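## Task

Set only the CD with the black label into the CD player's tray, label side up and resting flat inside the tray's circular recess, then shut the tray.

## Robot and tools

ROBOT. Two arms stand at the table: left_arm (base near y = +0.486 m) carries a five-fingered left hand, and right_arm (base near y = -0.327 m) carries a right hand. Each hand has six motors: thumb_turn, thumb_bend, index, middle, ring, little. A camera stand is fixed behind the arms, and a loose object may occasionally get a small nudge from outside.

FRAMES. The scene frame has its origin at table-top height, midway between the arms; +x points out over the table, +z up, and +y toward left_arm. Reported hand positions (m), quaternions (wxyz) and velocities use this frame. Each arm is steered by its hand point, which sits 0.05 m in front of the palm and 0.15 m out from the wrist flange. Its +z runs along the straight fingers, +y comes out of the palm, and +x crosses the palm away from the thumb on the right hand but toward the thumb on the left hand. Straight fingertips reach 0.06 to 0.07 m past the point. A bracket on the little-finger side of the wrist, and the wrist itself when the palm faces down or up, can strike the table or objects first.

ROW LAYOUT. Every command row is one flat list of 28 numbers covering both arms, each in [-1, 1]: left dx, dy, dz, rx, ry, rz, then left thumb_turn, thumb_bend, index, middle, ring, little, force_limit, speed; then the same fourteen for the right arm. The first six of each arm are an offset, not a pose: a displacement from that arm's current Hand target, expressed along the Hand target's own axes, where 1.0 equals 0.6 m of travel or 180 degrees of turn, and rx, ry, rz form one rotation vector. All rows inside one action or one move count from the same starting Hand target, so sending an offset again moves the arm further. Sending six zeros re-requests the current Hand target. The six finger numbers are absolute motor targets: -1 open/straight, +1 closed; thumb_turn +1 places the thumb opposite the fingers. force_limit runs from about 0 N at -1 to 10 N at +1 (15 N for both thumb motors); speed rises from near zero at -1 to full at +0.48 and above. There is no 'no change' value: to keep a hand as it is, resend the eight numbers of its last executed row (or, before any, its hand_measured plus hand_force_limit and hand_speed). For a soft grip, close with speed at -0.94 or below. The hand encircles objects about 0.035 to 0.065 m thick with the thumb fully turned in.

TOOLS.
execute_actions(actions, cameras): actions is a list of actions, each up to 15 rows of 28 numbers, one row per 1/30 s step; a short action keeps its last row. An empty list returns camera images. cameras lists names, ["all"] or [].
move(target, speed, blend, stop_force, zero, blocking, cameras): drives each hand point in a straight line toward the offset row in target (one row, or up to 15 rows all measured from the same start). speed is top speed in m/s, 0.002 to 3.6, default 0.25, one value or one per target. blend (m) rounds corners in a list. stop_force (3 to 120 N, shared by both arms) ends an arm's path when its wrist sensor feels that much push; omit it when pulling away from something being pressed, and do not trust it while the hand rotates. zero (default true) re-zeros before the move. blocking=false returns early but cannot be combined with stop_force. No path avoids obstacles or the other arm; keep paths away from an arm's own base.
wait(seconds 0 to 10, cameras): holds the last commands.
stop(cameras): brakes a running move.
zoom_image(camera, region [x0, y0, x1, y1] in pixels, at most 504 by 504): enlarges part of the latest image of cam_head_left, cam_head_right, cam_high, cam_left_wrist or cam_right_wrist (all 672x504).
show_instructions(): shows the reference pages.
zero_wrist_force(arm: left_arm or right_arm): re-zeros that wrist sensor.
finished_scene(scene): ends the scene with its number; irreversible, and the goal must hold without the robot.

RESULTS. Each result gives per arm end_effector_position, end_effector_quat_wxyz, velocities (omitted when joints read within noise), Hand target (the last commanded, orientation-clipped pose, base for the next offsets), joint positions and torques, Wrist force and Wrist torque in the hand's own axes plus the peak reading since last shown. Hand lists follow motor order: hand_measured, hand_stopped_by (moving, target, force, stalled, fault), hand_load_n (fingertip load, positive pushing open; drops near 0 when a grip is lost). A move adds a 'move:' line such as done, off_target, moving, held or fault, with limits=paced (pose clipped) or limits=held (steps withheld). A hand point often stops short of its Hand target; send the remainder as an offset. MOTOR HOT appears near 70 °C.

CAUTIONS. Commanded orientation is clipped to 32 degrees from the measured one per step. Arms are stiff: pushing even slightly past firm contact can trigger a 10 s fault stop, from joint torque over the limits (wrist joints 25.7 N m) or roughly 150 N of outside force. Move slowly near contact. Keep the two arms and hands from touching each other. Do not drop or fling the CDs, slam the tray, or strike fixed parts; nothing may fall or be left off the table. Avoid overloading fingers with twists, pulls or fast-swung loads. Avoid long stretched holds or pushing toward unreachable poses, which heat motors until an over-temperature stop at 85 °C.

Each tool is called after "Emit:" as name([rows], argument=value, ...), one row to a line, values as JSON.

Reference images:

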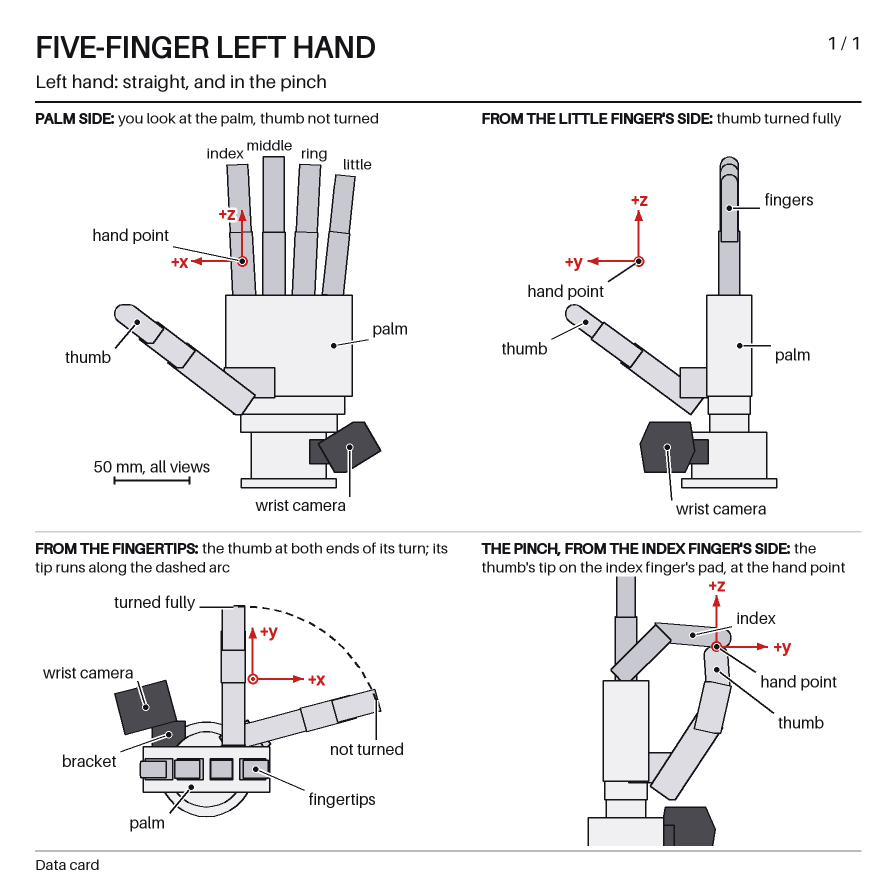

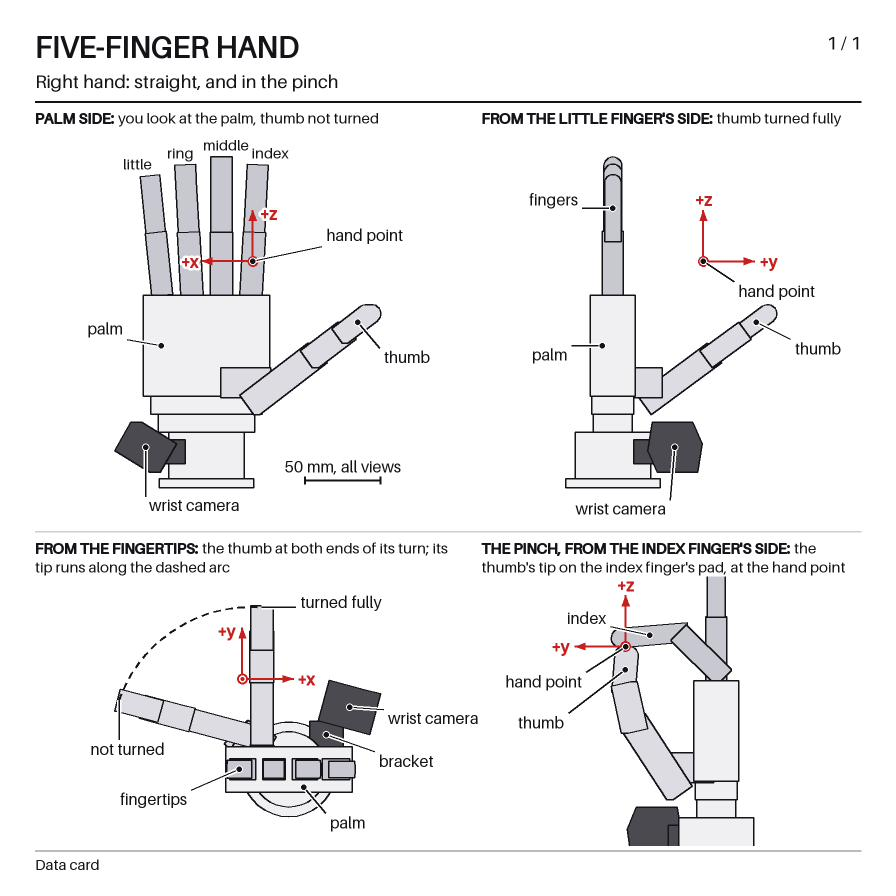

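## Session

Emit:
execute_actions(actions=[])

Scene clock: 0.00 s.
left_arm: end_effector_position=(+0.5414, +0.5923, +0.2094) hand_measured=(-1.000, -1.000, -1.000, -1.000, -1.000, -1.000) hand_load_n=(+0.0, +0.0, +0.0, +0.0, +0.0, +0.0) hand_stopped_by=(target, target, target, target, target, target) hand_force_limit=0.00 hand_speed=-0.80 end_effector_quat_wxyz=(-0.088, +0.733, -0.586, +0.335) | right_arm: end_effector_position=(+0.3965, -0.4883, +0.2927) hand_measured=(-1.000, -1.000, -1.000, -1.000, -1.000, -1.000) hand_load_n=(+0.0, +0.0, +0.0, +0.0, +0.0, +0.0) hand_stopped_by=(target, target, target, target, target, target) hand_force_limit=0.00 hand_speed=-0.80 end_effector_quat_wxyz=(-0.163, -0.287, +0.709, -0.623)
Joint positions: left_arm=[3.808 -2.074 -1.275 2.134 -0.946 3.507] | right_arm=[-0.094 -1.475 1.731 0.292 2.807 -3.259]
Joint velocities: within noise
Joint torques (N m): no reading
Wrist force (N): no reading
Wrist torque (N m): no reading
Wrist force, peak (N): no reading
Hand target: left_arm +0.5414, +0.5923, +0.2094; -0.088, +0.733, -0.586, +0.335 | right_arm +0.3965, -0.4883, +0.2927; -0.163, -0.287, +0.709, -0.623
camera_calibration:
cam_left_wrist: T_world_to_cam=[[0.800363, 0.0523163, 0.597229, -0.58315], [-0.402868, -0.690803, 0.600407, 0.499922], [0.443979, -0.721148, -0.531817, 0.410015], [0, 0, 0, 1]] pos_world=[0.486096, 0.671537, 0.26617]
cam_right_wrist: T_world_to_cam=[[-0.786562, 0.0504231, -0.615449, 0.507821], [0.474625, 0.686947, -0.550304, 0.304641], [0.395033, -0.724956, -0.564259, -0.228849], [0, 0, 0, 1]] pos_world=[0.345245, -0.400784, 0.351053]

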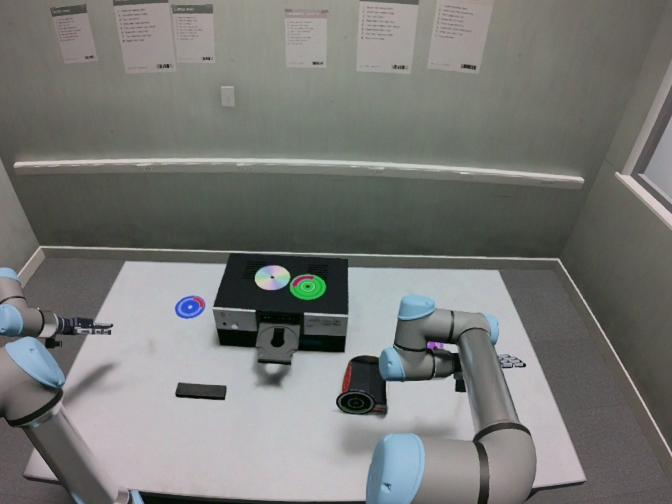

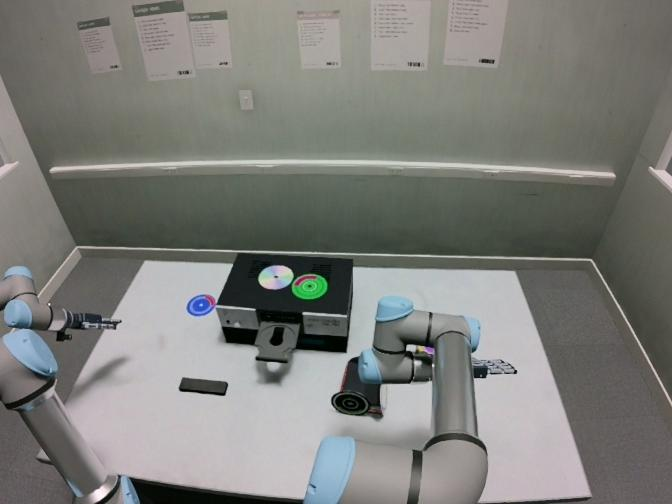

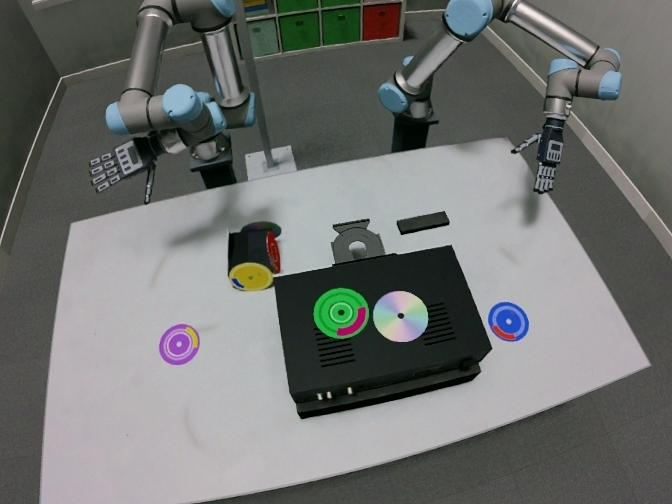

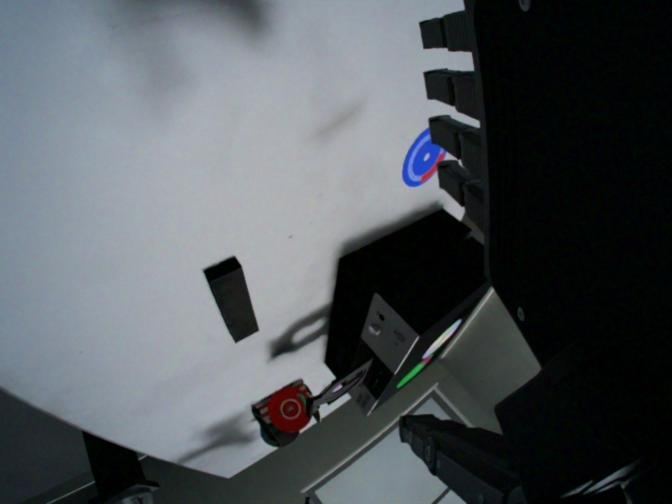

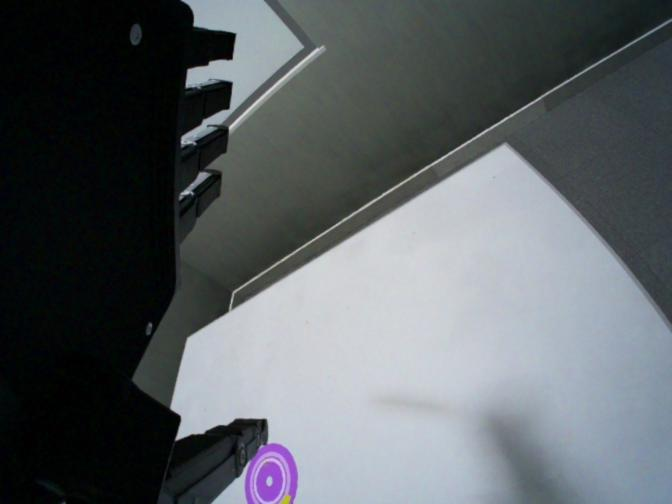

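Emit:
zoom_image(camera="cam_high", region=[200, 200, 320, 310])

Emit:
zoom_image(camera="cam_head_left", region=[300, 330, 460, 440])

Emit:
zoom_image(camera="cam_head_right", region=[300, 330, 460, 440])

Emit:
zoom_image(camera="cam_left_wrist", region=[230, 350, 350, 470])

Scaled by 4.200 from the camera's 672x504 image, which has a finer 960x720 frame.

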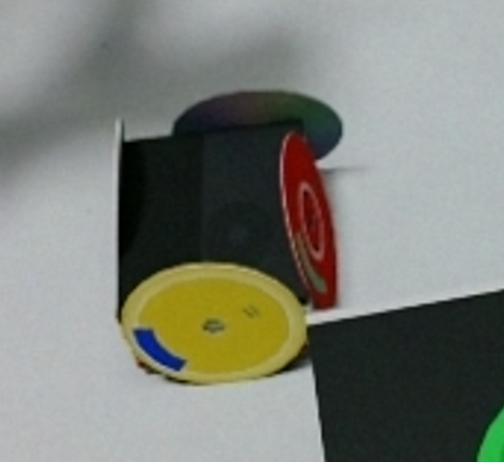

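Scaled by 3.150 from the camera's 672x504 image, which has a finer 960x720 frame.

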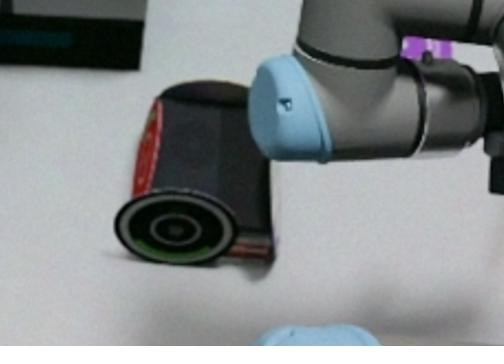

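Scaled by 3.150 from the camera's 672x504 image, which has a finer 960x720 frame.

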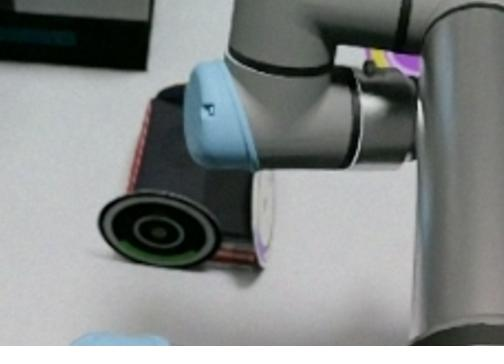

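Scaled by 4.200 from the camera's 672x504 image, which has a finer 960x720 frame.

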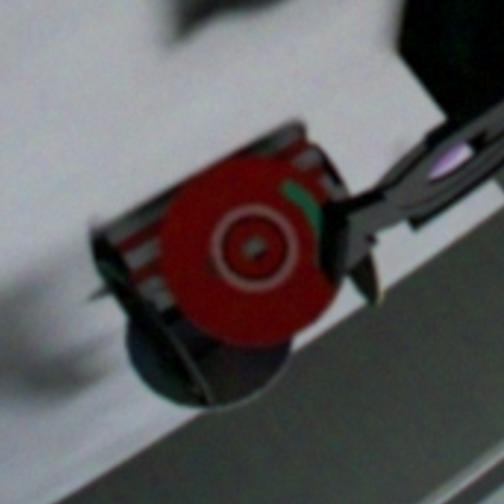

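Emit:
move(target=[0.9887,0.4243,0.0807,0.2435,-0.0441,0.1262,1,0,-1,-1,1,1,-0.7,-0.3,0.3835,0.2127,0.3388,-0.1472,0.1974,0.0425,-1,-1,-1,-1,-1,-1,0,-0.8], speed=0.45, cameras=["cam_high","cam_left_wrist"])

Emit:
zoom_image(camera="cam_left_wrist", region=[0, 0, 504, 504])

Scene clock: 5.17 s.
left_arm: end_effector_position=(+0.4193, -0.0404, +0.2696) hand_measured=(+1.000, +0.000, -1.000, -1.000, +1.000, +1.000) hand_load_n=(+0.0, +0.5, +0.0, +0.0, +0.0, +0.0) hand_stopped_by=(target, target, target, target, target, target) hand_force_limit=-0.70 hand_speed=-0.30 end_effector_quat_wxyz=(-0.455, +0.541, -0.542, +0.454) | right_arm: end_effector_position=(+0.1646, -0.7265, +0.2927) hand_measured=(-1.000, -1.000, -1.000, -1.000, -1.000, -1.000) hand_load_n=(+0.0, +0.0, +0.0, +0.0, +0.0, +0.0) hand_stopped_by=(target, target, target, target, target, target) hand_force_limit=0.00 hand_speed=-0.80 end_effector_quat_wxyz=(-0.389, +0.006, +0.765, -0.513)
Joint positions: left_arm=[2.184 -1.973 -1.389 3.078 -2.472 2.918] | right_arm=[-0.879 -1.475 1.731 0.292 2.808 -3.26]
Joint torques (N m): left_arm=[-9.66 30.79 29.67 2.06 -2.26 1.16] | right_arm=[-5.22 -32.84 -9.72 2.37 0.67 1.35]
Wrist force (N): left_arm=[0.6 1.2 0.3] | right_arm=[0.0 0.1 -0.2]
Wrist torque (N m): left_arm=[0.17 0.18 0.27] | right_arm=[0.02 0.03 0.06]
Wrist force, peak (N): left_arm=[3.1 1.2 -0.8] | right_arm=[-0.9 -0.3 -1.3]
Hand target: left_arm +0.4193, -0.0406, +0.2697; -0.455, +0.541, -0.542, +0.454 | right_arm +0.1645, -0.7265, +0.2927; -0.389, +0.006, +0.765, -0.513
Off the commanded pose: left_arm 0.000 m, 0 deg | right_arm 0.000 m, 0 deg.
move: done
camera_calibration:
cam_left_wrist: T_world_to_cam=[[0.174814, -0.255547, 0.95086, -0.333821], [-0.543505, -0.830312, -0.123227, 0.225966], [0.821001, -0.495255, -0.284042, -0.175812], [0, 0, 0, 1]] pos_world=[0.325512, 0.0152439, 0.295324]
Images, in order (width x height): cam_high 672x504, cam_left_wrist 672x504.

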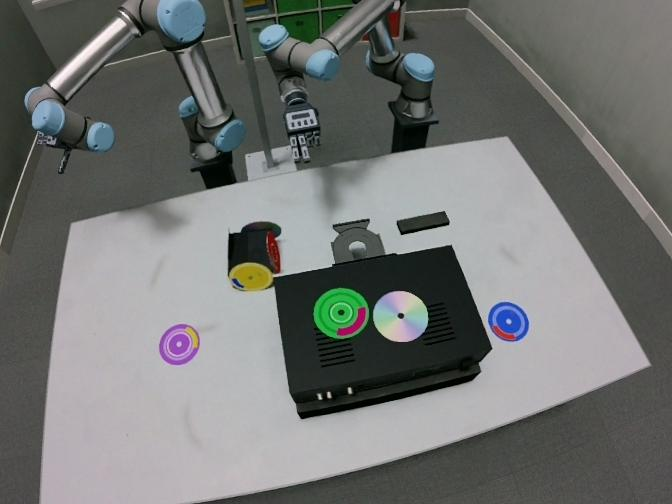

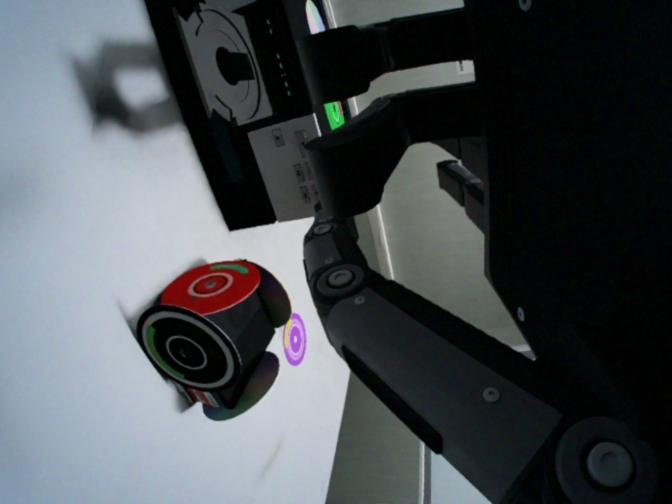

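Scaled by 1.000.

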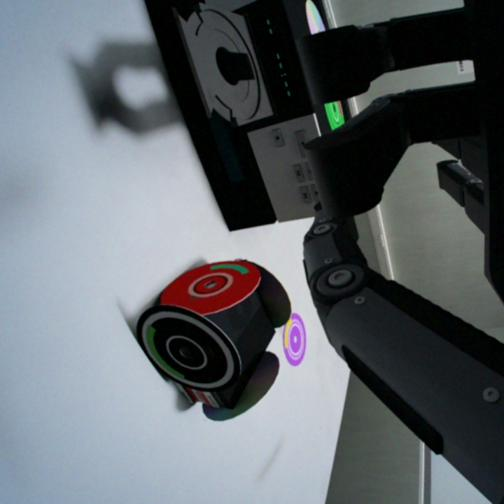

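Emit:
zoom_image(camera="cam_left_wrist", region=[120, 240, 320, 440])

Emit:
zoom_image(camera="cam_left_wrist", region=[140, 0, 340, 240])

Scaled by 2.520 from the camera's 672x504 image, which has a finer 960x720 frame.

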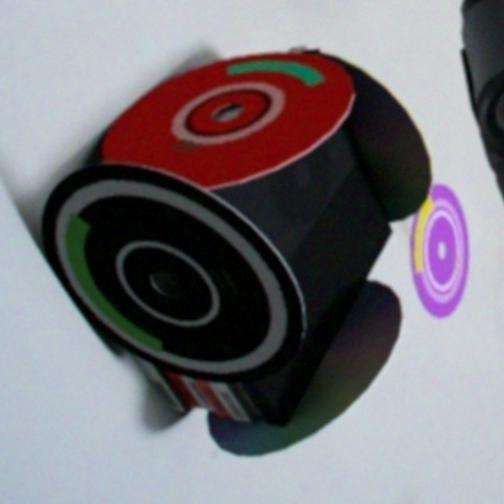

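Scaled by 2.100 from the camera's 672x504 image, which has a finer 960x720 frame.

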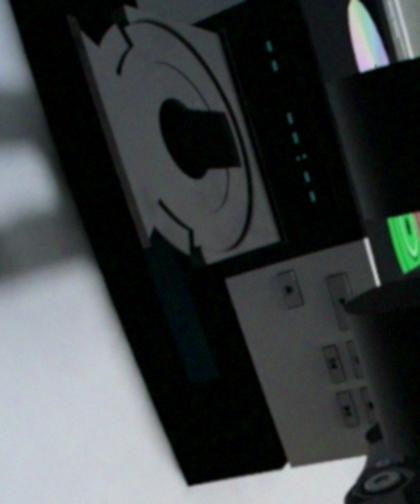

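Emit:
move(target=[0.2207,0.1257,0.0995,0,0.028,0.0049,1,0,-1,-1,1,1,-0.7,-0.3,0,0,0,0,0,0,-1,-1,-1,-1,-1,-1,0,-0.8], speed=0.25, cameras=["cam_left_wrist"])

Emit:
zoom_image(camera="cam_left_wrist", region=[120, 140, 380, 400])

Scene clock: 11.97 s.
left_arm: end_effector_position=(+0.4649, -0.1729, +0.1849) hand_measured=(+1.000, +0.000, -1.000, -1.000, +1.000, +1.000) hand_load_n=(+0.0, +0.0, +0.0, +0.0, +0.0, +0.0) hand_stopped_by=(target, target, target, target, target, target) hand_force_limit=-0.70 hand_speed=-0.30 end_effector_quat_wxyz=(+0.434, -0.517, +0.566, -0.474) | right_arm: end_effector_position=(+0.1645, -0.7265, +0.2927) hand_measured=(-1.000, -1.000, -1.000, -1.000, -1.000, -1.000) hand_load_n=(+0.0, +0.0, +0.0, +0.0, +0.0, +0.0) hand_stopped_by=(target, target, target, target, target, target) hand_force_limit=0.00 hand_speed=-0.80 end_effector_quat_wxyz=(-0.389, +0.006, +0.765, -0.513)
Joint positions: left_arm=[2.14 -2.323 -1.047 3.101 -2.428 2.937] | right_arm=[-0.879 -1.475 1.731 0.292 2.808 -3.26]
Joint torques (N m): left_arm=[8.38 45.69 27.48 2.31 -0.62 -0.54] | right_arm=[-11.11 -33.3 -9.52 -0.44 2.67 1.59]
Wrist force (N): left_arm=[0.5 1.4 0.0] | right_arm=[-0.1 -0.1 -0.3]
Wrist torque (N m): left_arm=[0.22 0.11 0.27] | right_arm=[-0.02 0.05 0.03]
Wrist force, peak (N): left_arm=[2.0 2.3 1.0] | right_arm=[-0.1 -0.3 -0.5]
Hand target: left_arm +0.4650, -0.1729, +0.1849; +0.434, -0.517, +0.566, -0.474 | right_arm +0.1645, -0.7265, +0.2927; -0.389, +0.006, +0.765, -0.513
Off the commanded pose: left_arm 0.000 m, 0 deg | right_arm 0.000 m, 0 deg.
move: done
camera_calibration:
cam_left_wrist: T_world_to_cam=[[0.15125, -0.270065, 0.950888, -0.28667], [-0.615437, -0.778497, -0.123211, 0.172738], [0.773538, -0.566576, -0.283956, -0.293178], [0, 0, 0, 1]] pos_world=[0.376452, -0.10905, 0.210624]
Images, in order (width x height): cam_left_wrist 672x504.

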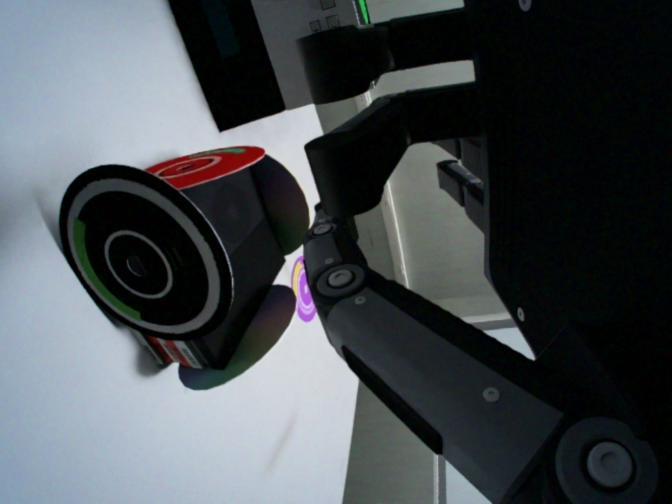

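Scaled by 1.938 from the camera's 672x504 image, which has a finer 960x720 frame.

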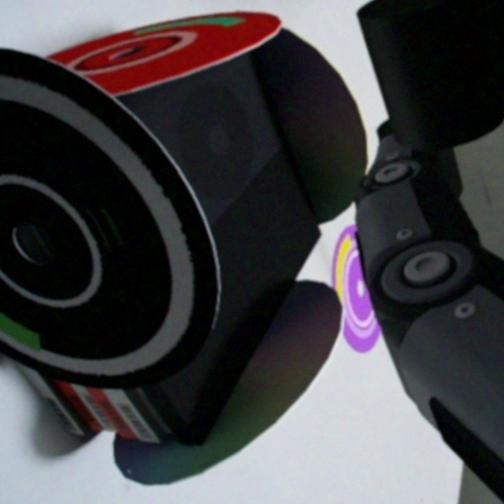

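Emit:
move(target=[0.007,0.1185,0.0315,0,0,0,1,0,-1,-1,1,1,-0.7,-0.3,0,0,0,0,0,0,-1,-1,-1,-1,-1,-1,0,-0.8], speed=0.1, stop_force=5, cameras=["cam_left_wrist"])

Emit:
zoom_image(camera="cam_left_wrist", region=[150, 100, 430, 380])

Scene clock: 14.30 s.
left_arm: end_effector_position=(+0.4709, -0.1776, +0.1116) hand_measured=(+1.000, +0.000, -1.000, -1.000, +1.000, +1.000) hand_load_n=(+0.0, +0.0, +0.0, +0.0, +0.5, +0.5) hand_stopped_by=(target, target, target, target, target, target) hand_force_limit=-0.70 hand_speed=-0.30 end_effector_quat_wxyz=(+0.434, -0.517, +0.566, -0.474) | right_arm: end_effector_position=(+0.1645, -0.7265, +0.2927) hand_measured=(-1.000, -1.000, -1.000, -1.000, -1.000, -1.000) hand_load_n=(+0.0, +0.0, +0.0, +0.0, +0.0, +0.0) hand_stopped_by=(target, target, target, target, target, target) hand_force_limit=0.00 hand_speed=-0.80 end_effector_quat_wxyz=(-0.389, +0.006, +0.765, -0.513)
Joint positions: left_arm=[2.143 -2.398 -1.108 3.238 -2.425 2.938] | right_arm=[-0.879 -1.475 1.731 0.292 2.808 -3.26]
Joint torques (N m): left_arm=[-2.57 56.67 28.48 1.97 -0.82 -0.31] | right_arm=[-10.01 -32.44 -9.8 -0.22 2.75 1.63]
Wrist force (N): left_arm=[0.6 1.2 0.1] | right_arm=[-0.1 0.1 -0.1]
Wrist torque (N m): left_arm=[0.17 0.15 0.13] | right_arm=[0.01 0.05 0.04]
Wrist force, peak (N): left_arm=[0.3 2.3 0.2] | right_arm=[-0.1 0.1 -0.6]
Hand target: left_arm +0.4709, -0.1776, +0.1116; +0.434, -0.517, +0.566, -0.474 | right_arm +0.1645, -0.7265, +0.2927; -0.389, +0.006, +0.765, -0.513
Off the commanded pose: left_arm 0.000 m, 0 deg | right_arm 0.000 m, 0 deg.
move: done
camera_calibration:
cam_left_wrist: T_world_to_cam=[[0.151255, -0.270035, 0.950896, -0.219146], [-0.615385, -0.778539, -0.123203, 0.163715], [0.773578, -0.566532, -0.283934, -0.321309], [0, 0, 0, 1]] pos_world=[0.382452, -0.11375, 0.137324]
Images, in order (width x height): cam_left_wrist 672x504.

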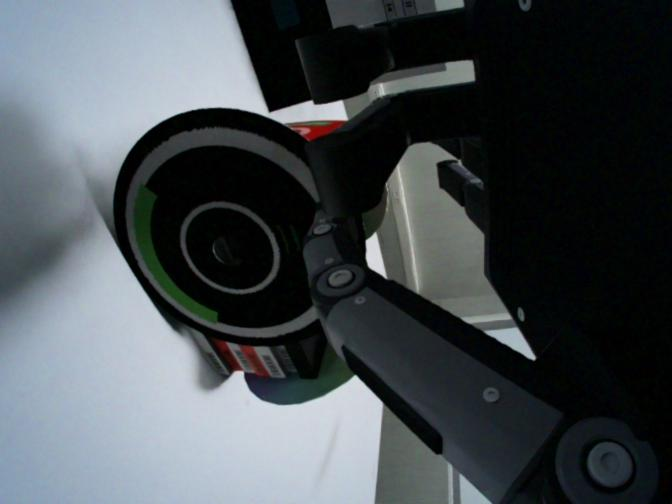

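Scaled by 1.800 from the camera's 672x504 image, which has a finer 960x720 frame.

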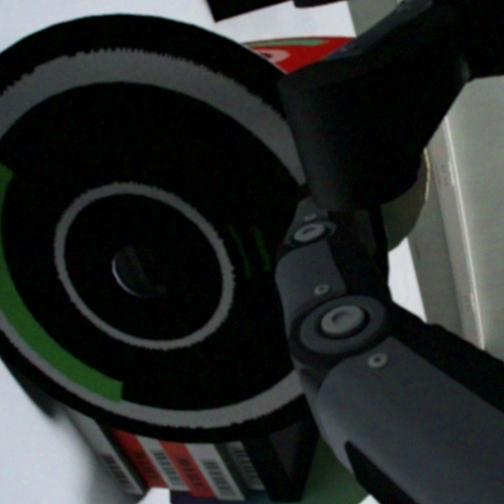

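Emit:
execute_actions([
  [[0,0,0,0,0,0,1,0,0,0,1,1,-0.7,-0.3,0,0,0,0,0,0,-1,-1,-1,-1,-1,-1,0,-0.8]],
], cameras=["cam_left_wrist","cam_high"])

Emit:
zoom_image(camera="cam_high", region=[200, 180, 320, 300])

Scene clock: 15.37 s.
left_arm: end_effector_position=(+0.4709, -0.1776, +0.1116) hand_measured=(+1.000, +0.000, +0.000, +0.000, +1.000, +1.000) hand_load_n=(+0.0, +0.0, +0.0, +0.0, +0.0, +0.0) hand_stopped_by=(target, target, target, target, target, target) hand_force_limit=-0.70 hand_speed=-0.30 end_effector_quat_wxyz=(+0.434, -0.517, +0.566, -0.474) | right_arm: end_effector_position=(+0.1645, -0.7265, +0.2927) hand_measured=(-1.000, -1.000, -1.000, -1.000, -1.000, -1.000) hand_load_n=(+0.0, +0.0, +0.0, +0.0, +0.0, +0.0) hand_stopped_by=(target, target, target, target, target, target) hand_force_limit=0.00 hand_speed=-0.80 end_effector_quat_wxyz=(-0.389, +0.006, +0.765, -0.513)
Joint positions: left_arm=[2.143 -2.398 -1.108 3.238 -2.425 2.938] | right_arm=[-0.879 -1.475 1.731 0.292 2.808 -3.26]
Joint torques (N m): left_arm=[-8.91 56.7 25.65 1.99 -1.47 -0.95] | right_arm=[-11.69 -33.28 -10.42 -0.07 2.88 1.63]
Wrist force (N): left_arm=[0.7 1.1 0.2] | right_arm=[0.0 0.1 -0.3]
Wrist torque (N m): left_arm=[0.16 0.15 0.13] | right_arm=[0.02 0.04 0.04]
Wrist force, peak (N): left_arm=[0.6 1.6 0.0] | right_arm=[-0.2 0.0 -0.6]
Hand target: left_arm +0.4709, -0.1776, +0.1116; +0.434, -0.517, +0.566, -0.474 | right_arm +0.1645, -0.7265, +0.2927; -0.389, +0.006, +0.765, -0.513
Off the commanded pose: left_arm 0.000 m, 0 deg | right_arm 0.000 m, 0 deg.
camera_calibration:
cam_left_wrist: T_world_to_cam=[[0.151182, -0.269981, 0.950923, -0.2191], [-0.615375, -0.778546, -0.123206, 0.163649], [0.7736, -0.566548, -0.283842, -0.321255], [0, 0, 0, 1]] pos_world=[0.382353, -0.113751, 0.137324]
Images, in order (width x height): cam_high 672x504, cam_left_wrist 672x504.

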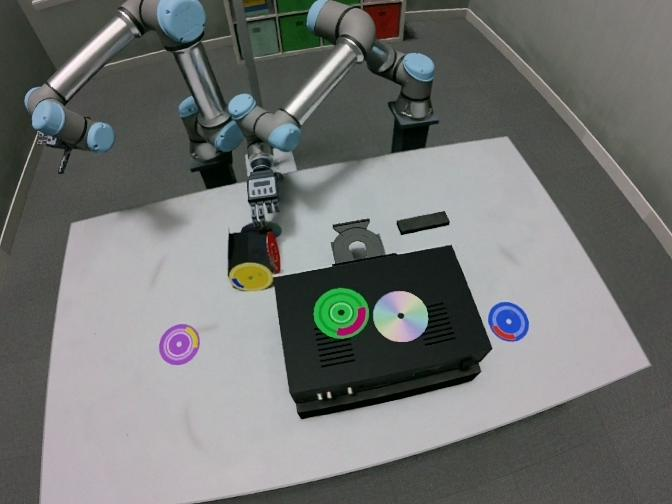

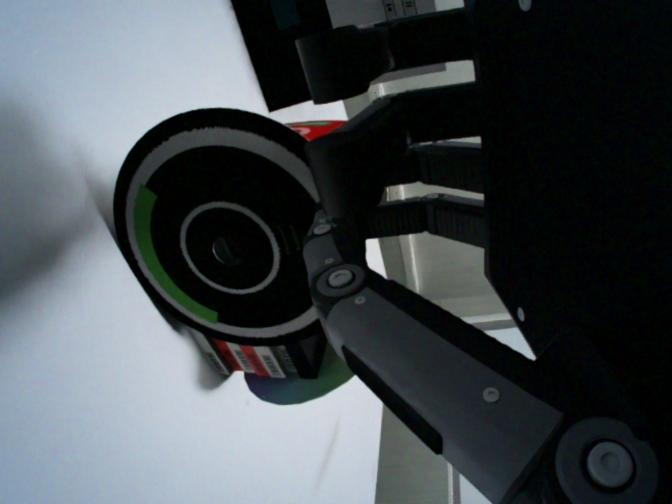

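Scaled by 4.200 from the camera's 672x504 image, which has a finer 960x720 frame.

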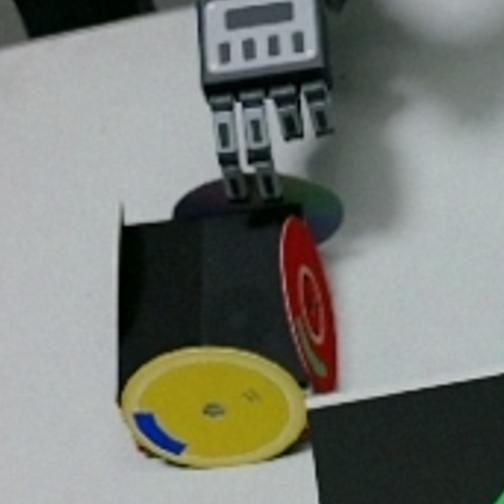

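Emit:
execute_actions([
  [[0,0,0,0,0,0,1,0,0.6,0.6,1,1,-0.7,-0.94,0,0,0,0,0,0,-1,-1,-1,-1,-1,-1,0,-0.8]],
], cameras=["cam_left_wrist","cam_high"])

Emit:
zoom_image(camera="cam_high", region=[200, 180, 320, 300])

Scene clock: 16.97 s.
left_arm: end_effector_position=(+0.4709, -0.1776, +0.1116) hand_measured=(+1.000, +0.000, +0.202, +0.196, +1.000, +1.000) hand_load_n=(-0.5, +0.5, +2.5, +2.0, +0.0, +0.0) hand_stopped_by=(target, target, force, force, target, target) hand_force_limit=-0.70 hand_speed=-0.94 end_effector_quat_wxyz=(+0.434, -0.517, +0.566, -0.474) | right_arm: end_effector_position=(+0.1645, -0.7265, +0.2927) hand_measured=(-1.000, -1.000, -1.000, -1.000, -1.000, -1.000) hand_load_n=(+0.0, +0.0, +0.0, +0.0, +0.0, +0.5) hand_stopped_by=(target, target, target, target, target, target) hand_force_limit=0.00 hand_speed=-0.80 end_effector_quat_wxyz=(-0.389, +0.006, +0.765, -0.513)
Joint positions: left_arm=[2.143 -2.398 -1.108 3.238 -2.425 2.938] | right_arm=[-0.879 -1.475 1.731 0.292 2.808 -3.26]
Joint torques (N m): left_arm=[-9.21 56.68 23.82 1.45 -1.37 -0.84] | right_arm=[-11.15 -32.71 -10.1 -0.11 2.9 1.69]
Wrist force (N): left_arm=[0.7 1.3 0.3] | right_arm=[0.4 -0.1 -0.5]
Wrist torque (N m): left_arm=[0.17 0.15 0.13] | right_arm=[0.00 -0.02 0.07]
Wrist force, peak (N): left_arm=[0.9 1.6 0.2] | right_arm=[0.0 0.2 -0.7]
Hand target: left_arm +0.4709, -0.1776, +0.1116; +0.434, -0.517, +0.566, -0.474 | right_arm +0.1645, -0.7265, +0.2927; -0.389, +0.006, +0.765, -0.513
Off the commanded pose: left_arm 0.000 m, 0 deg | right_arm 0.000 m, 0 deg.
camera_calibration:
cam_left_wrist: T_world_to_cam=[[0.151182, -0.269981, 0.950923, -0.2191], [-0.615375, -0.778546, -0.123206, 0.163649], [0.7736, -0.566548, -0.283842, -0.321255], [0, 0, 0, 1]] pos_world=[0.382353, -0.113751, 0.137324]
Images, in order (width x height): cam_high 672x504, cam_left_wrist 672x504.

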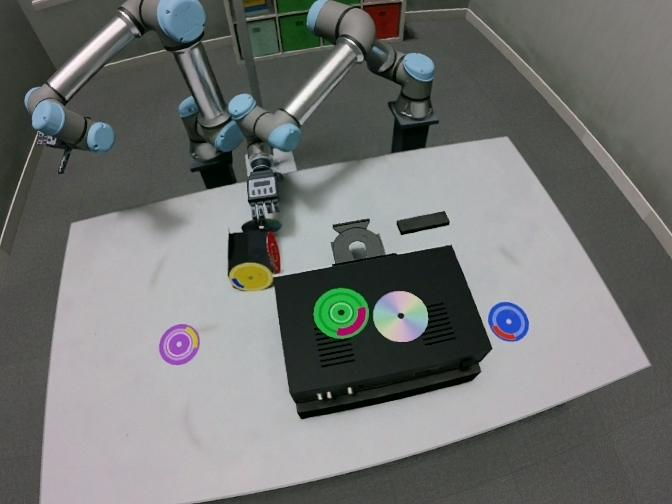

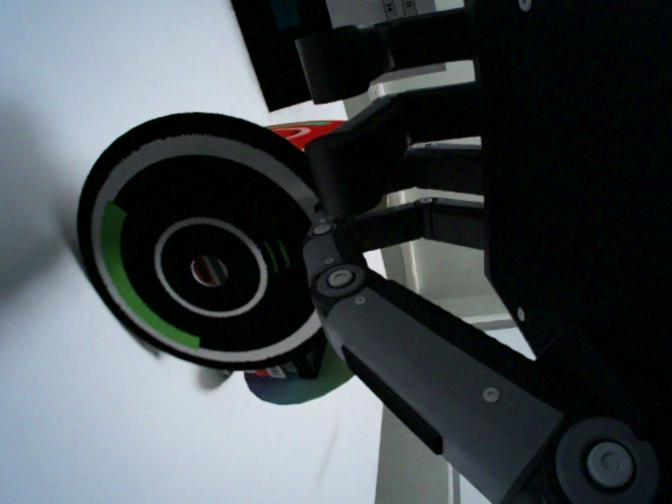

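Scaled by 4.200 from the camera's 672x504 image, which has a finer 960x720 frame.

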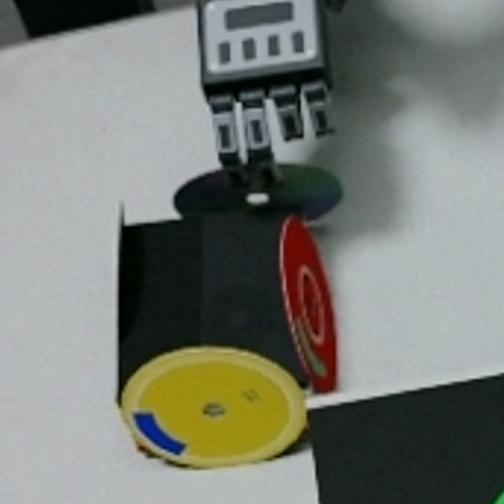

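Emit:
move(target=[0.0028,-0.2217,-0.0711,0,0,0,1,0,0.6,0.6,1,1,-0.7,-0.94,0,0,0,0,0,0,-1,-1,-1,-1,-1,-1,0,-0.8], speed=0.15, cameras=["cam_left_wrist"])

Scene clock: 22.63 s.
left_arm: end_effector_position=(+0.4518, -0.1778, +0.2500) hand_measured=(+1.000, +0.000, +0.202, +0.196, +1.000, +1.000) hand_load_n=(+0.0, +0.5, +2.5, +2.0, +0.0, +0.0) hand_stopped_by=(target, target, force, force, target, target) hand_force_limit=-0.70 hand_speed=-0.94 end_effector_quat_wxyz=(+0.434, -0.517, +0.566, -0.474) | right_arm: end_effector_position=(+0.1645, -0.7265, +0.2927) hand_measured=(-1.000, -1.000, -1.000, -1.000, -1.000, -1.000) hand_load_n=(+0.0, +0.0, +0.0, +0.0, +0.0, -0.5) hand_stopped_by=(target, target, target, target, target, target) hand_force_limit=0.00 hand_speed=-0.80 end_effector_quat_wxyz=(-0.389, +0.006, +0.765, -0.513)
Joint positions: left_arm=[2.119 -2.295 -0.928 2.948 -2.448 2.928] | right_arm=[-0.879 -1.475 1.731 0.292 2.808 -3.26]
Joint torques (N m): left_arm=[7.35 49.33 15.21 0.33 1.04 0.68] | right_arm=[-11.66 -32.5 -10.23 0.46 2.85 1.63]
Wrist force (N): left_arm=[0.4 1.1 -0.3] | right_arm=[-0.1 -0.1 -0.5]
Wrist torque (N m): left_arm=[0.19 0.13 0.26] | right_arm=[0.00 0.05 0.04]
Wrist force, peak (N): left_arm=[0.6 3.0 0.5] | right_arm=[-0.3 0.1 -0.6]
Hand target: left_arm +0.4519, -0.1777, +0.2500; +0.434, -0.517, +0.566, -0.474 | right_arm +0.1645, -0.7265, +0.2927; -0.389, +0.006, +0.765, -0.513
Off the commanded pose: left_arm 0.000 m, 0 deg | right_arm 0.000 m, 0 deg.
move: done
camera_calibration:
cam_left_wrist: T_world_to_cam=[[0.151147, -0.269838, 0.950969, -0.347873], [-0.615411, -0.778535, -0.123096, 0.168837], [0.773578, -0.566632, -0.283734, -0.267418], [0, 0, 0, 1]] pos_world=[0.363353, -0.113951, 0.275724]
Images, in order (width x height): cam_left_wrist 672x504.

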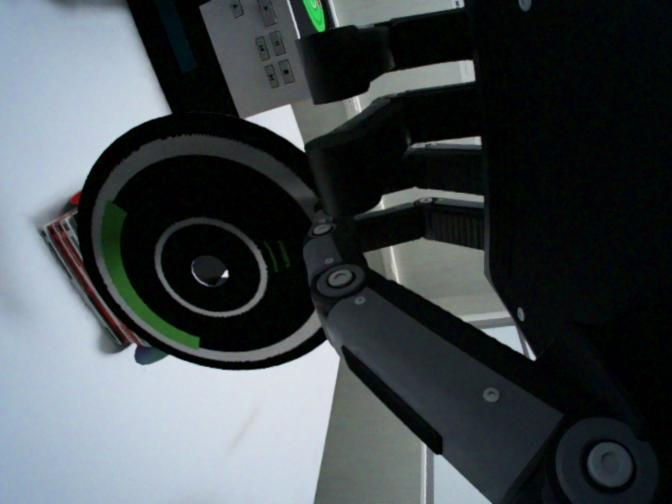

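Emit:
move([
  [-0.3562,-0.1323,0.1235,0.0789,-0.2225,-0.0664,1,0,0.6,0.6,1,1,-0.7,-0.94,0,0,0,0,0,0,-1,-1,-1,-1,-1,-1,0,-0.8],
  [-0.5002,-0.1253,0.1143,0.0788,-0.328,-0.116,1,0,0.6,0.6,1,1,-0.7,-0.94,0,0,0,0,0,0,-1,-1,-1,-1,-1,-1,0,-0.8],
  [-0.6018,-0.075,0.0905,0.051,-0.4284,-0.1855,1,0,0.6,0.6,1,1,-0.7,-0.94,0,0,0,0,0,0,-1,-1,-1,-1,-1,-1,0,-0.8],
  [-0.6185,-0.0415,0.0907,-0.073,-0.5369,-0.3631,1,0,0.6,0.6,1,1,-0.7,-0.94,0,0,0,0,0,0,-1,-1,-1,-1,-1,-1,0,-0.8],
  [-0.5143,0.0355,0.2307,-0.2148,-0.5105,-0.5194,1,0,0.6,0.6,1,1,-0.7,-0.94,0,0,0,0,0,0,-1,-1,-1,-1,-1,-1,0,-0.8],
], speed=0.3, blend=[0.02,0.02,0.02,0.02,0], cameras=["cam_high","cam_left_wrist","cam_head_right"])

Emit:
zoom_image(camera="cam_left_wrist", region=[60, 30, 430, 400])

Emit:
zoom_image(camera="cam_high", region=[300, 180, 420, 270])

Scene clock: 28.20 s.
left_arm: end_effector_position=(+0.6115, +0.1180, +0.2051) hand_measured=(+1.000, +0.000, +0.202, +0.196, +1.000, +1.000) hand_load_n=(+0.0, +0.5, +3.0, +2.5, +0.5, +0.0) hand_stopped_by=(target, target, force, force, target, target) hand_force_limit=-0.70 hand_speed=-0.94 end_effector_quat_wxyz=(-0.076, +0.961, +0.266, -0.021) | right_arm: end_effector_position=(+0.1645, -0.7265, +0.2927) hand_measured=(-1.000, -1.000, -1.000, -1.000, -1.000, -1.000) hand_load_n=(+0.0, +0.0, +0.0, +0.0, +0.0, +0.0) hand_stopped_by=(target, target, target, target, target, target) hand_force_limit=0.00 hand_speed=-0.80 end_effector_quat_wxyz=(-0.389, +0.006, +0.765, -0.513)
Joint positions: left_arm=[2.747 -2.073 -1.225 4.745 -4.613 3.808] | right_arm=[-0.879 -1.475 1.731 0.292 2.808 -3.26]
Joint torques (N m): left_arm=[-10.04 52.09 31.56 3.15 -1.16 -1.39] | right_arm=[-10.54 -31.93 -11.21 1.04 2.8 1.68]
Wrist force (N): left_arm=[0.6 0.1 1.1] | right_arm=[0.1 0.3 -0.4]
Wrist torque (N m): left_arm=[-0.01 0.07 0.02] | right_arm=[0.05 0.02 0.06]
Wrist force, peak (N): left_arm=[1.1 0.7 1.9] | right_arm=[-0.1 0.1 -0.7]
Hand target: left_arm +0.6116, +0.1178, +0.2052; -0.076, +0.961, +0.266, -0.021 | right_arm +0.1645, -0.7265, +0.2927; -0.389, +0.006, +0.765, -0.513
Off the commanded pose: left_arm 0.000 m, 0 deg | right_arm 0.000 m, 0 deg.
move: done
camera_calibration:
cam_left_wrist: T_world_to_cam=[[-0.273633, 0.950668, 0.146132, 0.0313977], [0.862885, 0.175514, 0.473945, -0.647258], [0.424916, 0.255783, -0.868344, -0.0000268756], [0, 0, 0, 1]] pos_world=[0.567112, 0.083761, 0.302153]
Images, in order (width x height): cam_head_right 672x504, cam_high 672x504, cam_left_wrist 672x504.

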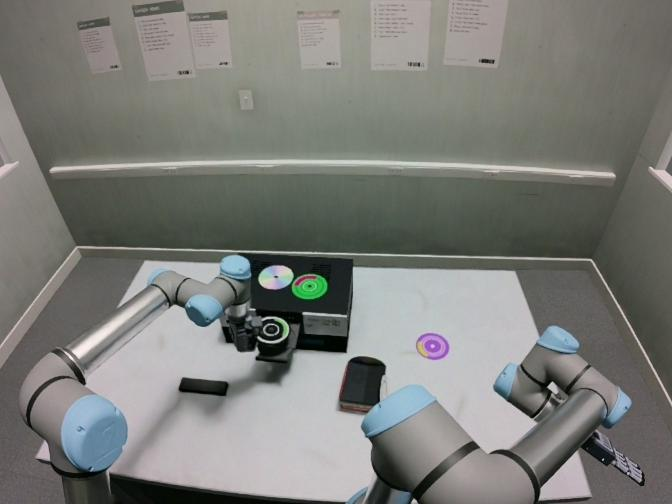

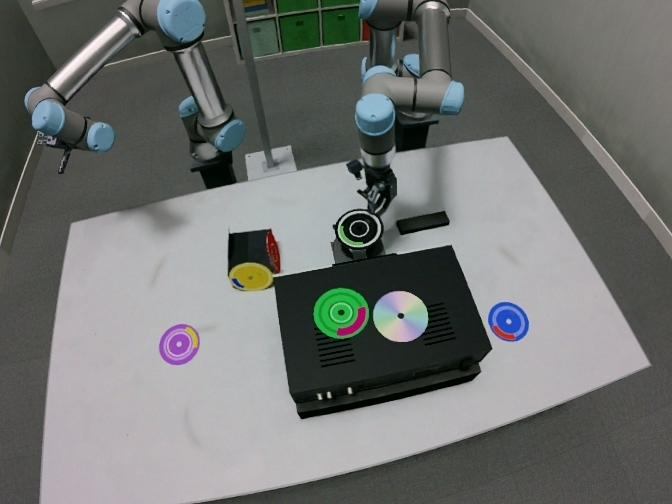

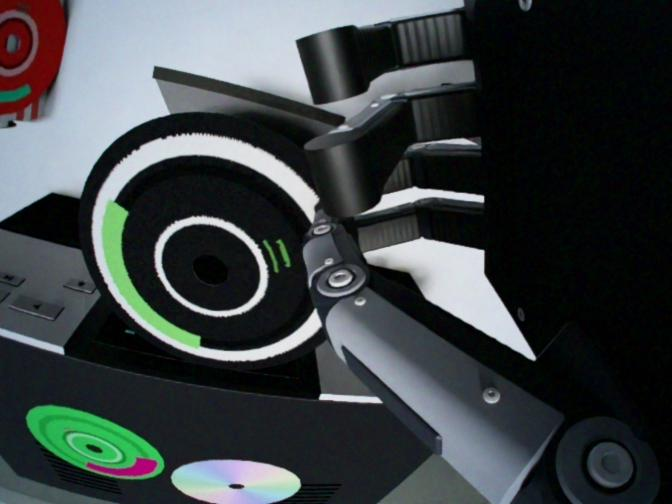

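Scaled by 1.362 from the camera's 672x504 image, which has a finer 960x720 frame.

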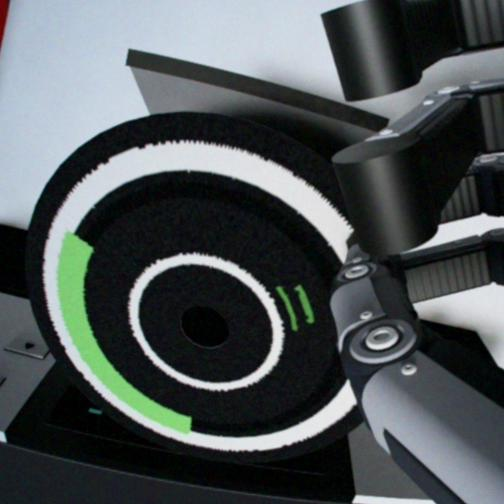

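Scaled by 4.200 from the camera's 672x504 image, which has a finer 960x720 frame.

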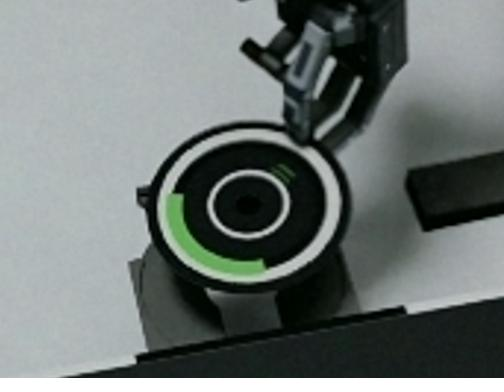

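Emit:
move(target=[0.0047,0.0257,0.0583,0,0,0,1,0,0.6,0.6,1,1,-0.7,-0.94,0,0,0,0,0,0,-1,-1,-1,-1,-1,-1,0,-0.8], speed=0.1, stop_force=5, cameras=["cam_high","cam_left_wrist"])

Emit:
zoom_image(camera="cam_left_wrist", region=[60, 10, 360, 310])

Emit:
zoom_image(camera="cam_left_wrist", region=[60, 150, 360, 450])

Emit:
zoom_image(camera="cam_high", region=[300, 180, 420, 270])

Scene clock: 30.47 s.
left_arm: end_effector_position=(+0.6190, +0.1109, +0.1683) hand_measured=(+1.000, +0.000, +0.202, +0.196, +1.000, +1.000) hand_load_n=(+0.0, +0.5, +3.0, +2.5, +0.5, +0.0) hand_stopped_by=(target, target, force, force, target, target) hand_force_limit=-0.70 hand_speed=-0.94 end_effector_quat_wxyz=(-0.076, +0.961, +0.266, -0.021) | right_arm: end_effector_position=(+0.1645, -0.7265, +0.2927) hand_measured=(-1.000, -1.000, -1.000, -1.000, -1.000, -1.000) hand_load_n=(+0.0, +0.0, +0.0, +0.0, +0.0, +0.0) hand_stopped_by=(target, target, target, target, target, target) hand_force_limit=0.00 hand_speed=-0.80 end_effector_quat_wxyz=(-0.389, +0.006, +0.765, -0.513)
Joint positions: left_arm=[2.742 -2.115 -1.255 4.817 -4.614 3.802] | right_arm=[-0.879 -1.475 1.731 0.292 2.808 -3.26]
Joint torques (N m): left_arm=[8.11 53.61 30.76 4 0.02 1.43] | right_arm=[-10.81 -31.6 -10.83 1.19 2.79 1.76]
Wrist force (N): left_arm=[0.8 0.2 1.5] | right_arm=[-0.1 0.1 -0.2]
Wrist torque (N m): left_arm=[-0.01 0.06 0.09] | right_arm=[0.02 0.03 0.05]
Wrist force, peak (N): left_arm=[0.6 0.4 2.4] | right_arm=[0.0 -0.2 -0.7]
Hand target: left_arm +0.6190, +0.1110, +0.1683; -0.076, +0.961, +0.266, -0.021 | right_arm +0.1645, -0.7265, +0.2927; -0.389, +0.006, +0.765, -0.513
Off the commanded pose: left_arm 0.000 m, 0 deg | right_arm 0.000 m, 0 deg.
move: done
camera_calibration:
cam_left_wrist: T_world_to_cam=[[-0.273618, 0.950729, 0.145766, 0.0455538], [0.862793, 0.175626, 0.474071, -0.634916], [0.425112, 0.25548, -0.868337, -0.0335128], [0, 0, 0, 1]] pos_world=[0.574512, 0.0767604, 0.265255]
Images, in order (width x height): cam_high 672x504, cam_left_wrist 672x504.

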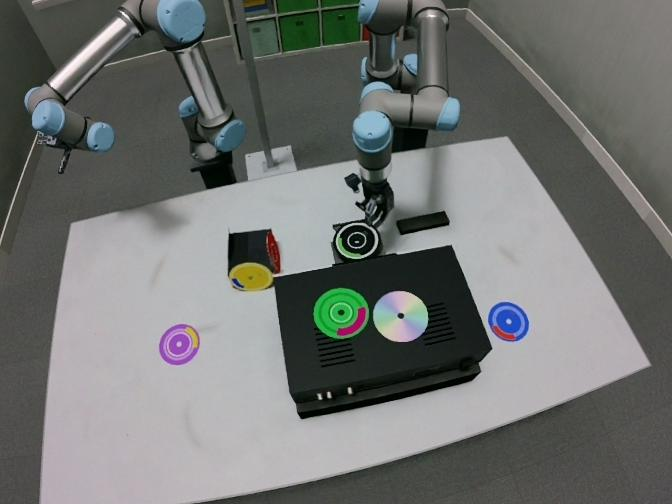

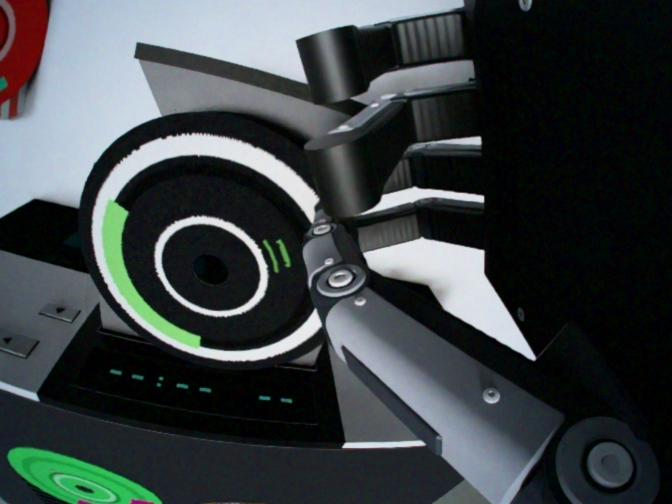

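Scaled by 1.680 from the camera's 672x504 image, which has a finer 960x720 frame.

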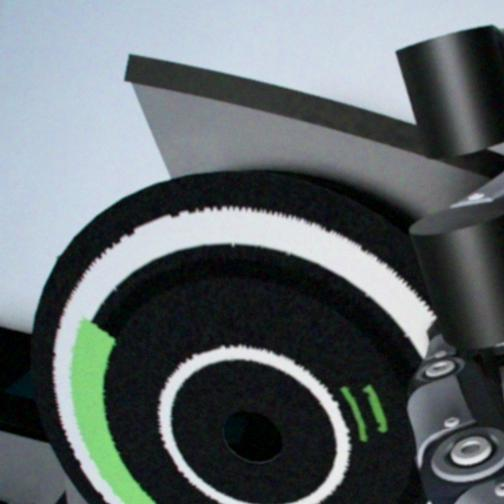

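Scaled by 1.680 from the camera's 672x504 image, which has a finer 960x720 frame.

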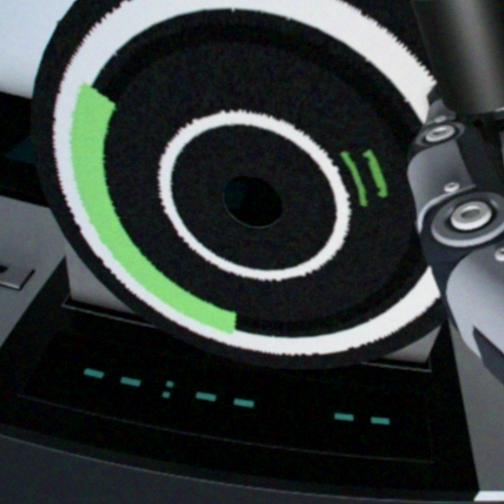

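Scaled by 4.200 from the camera's 672x504 image, which has a finer 960x720 frame.

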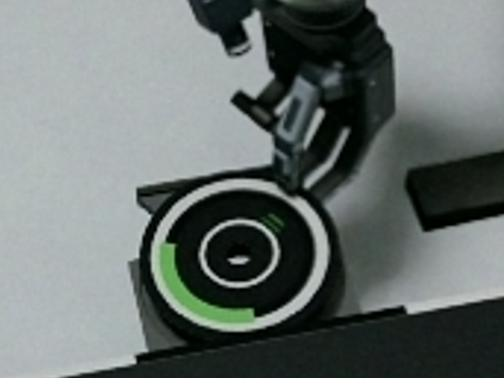

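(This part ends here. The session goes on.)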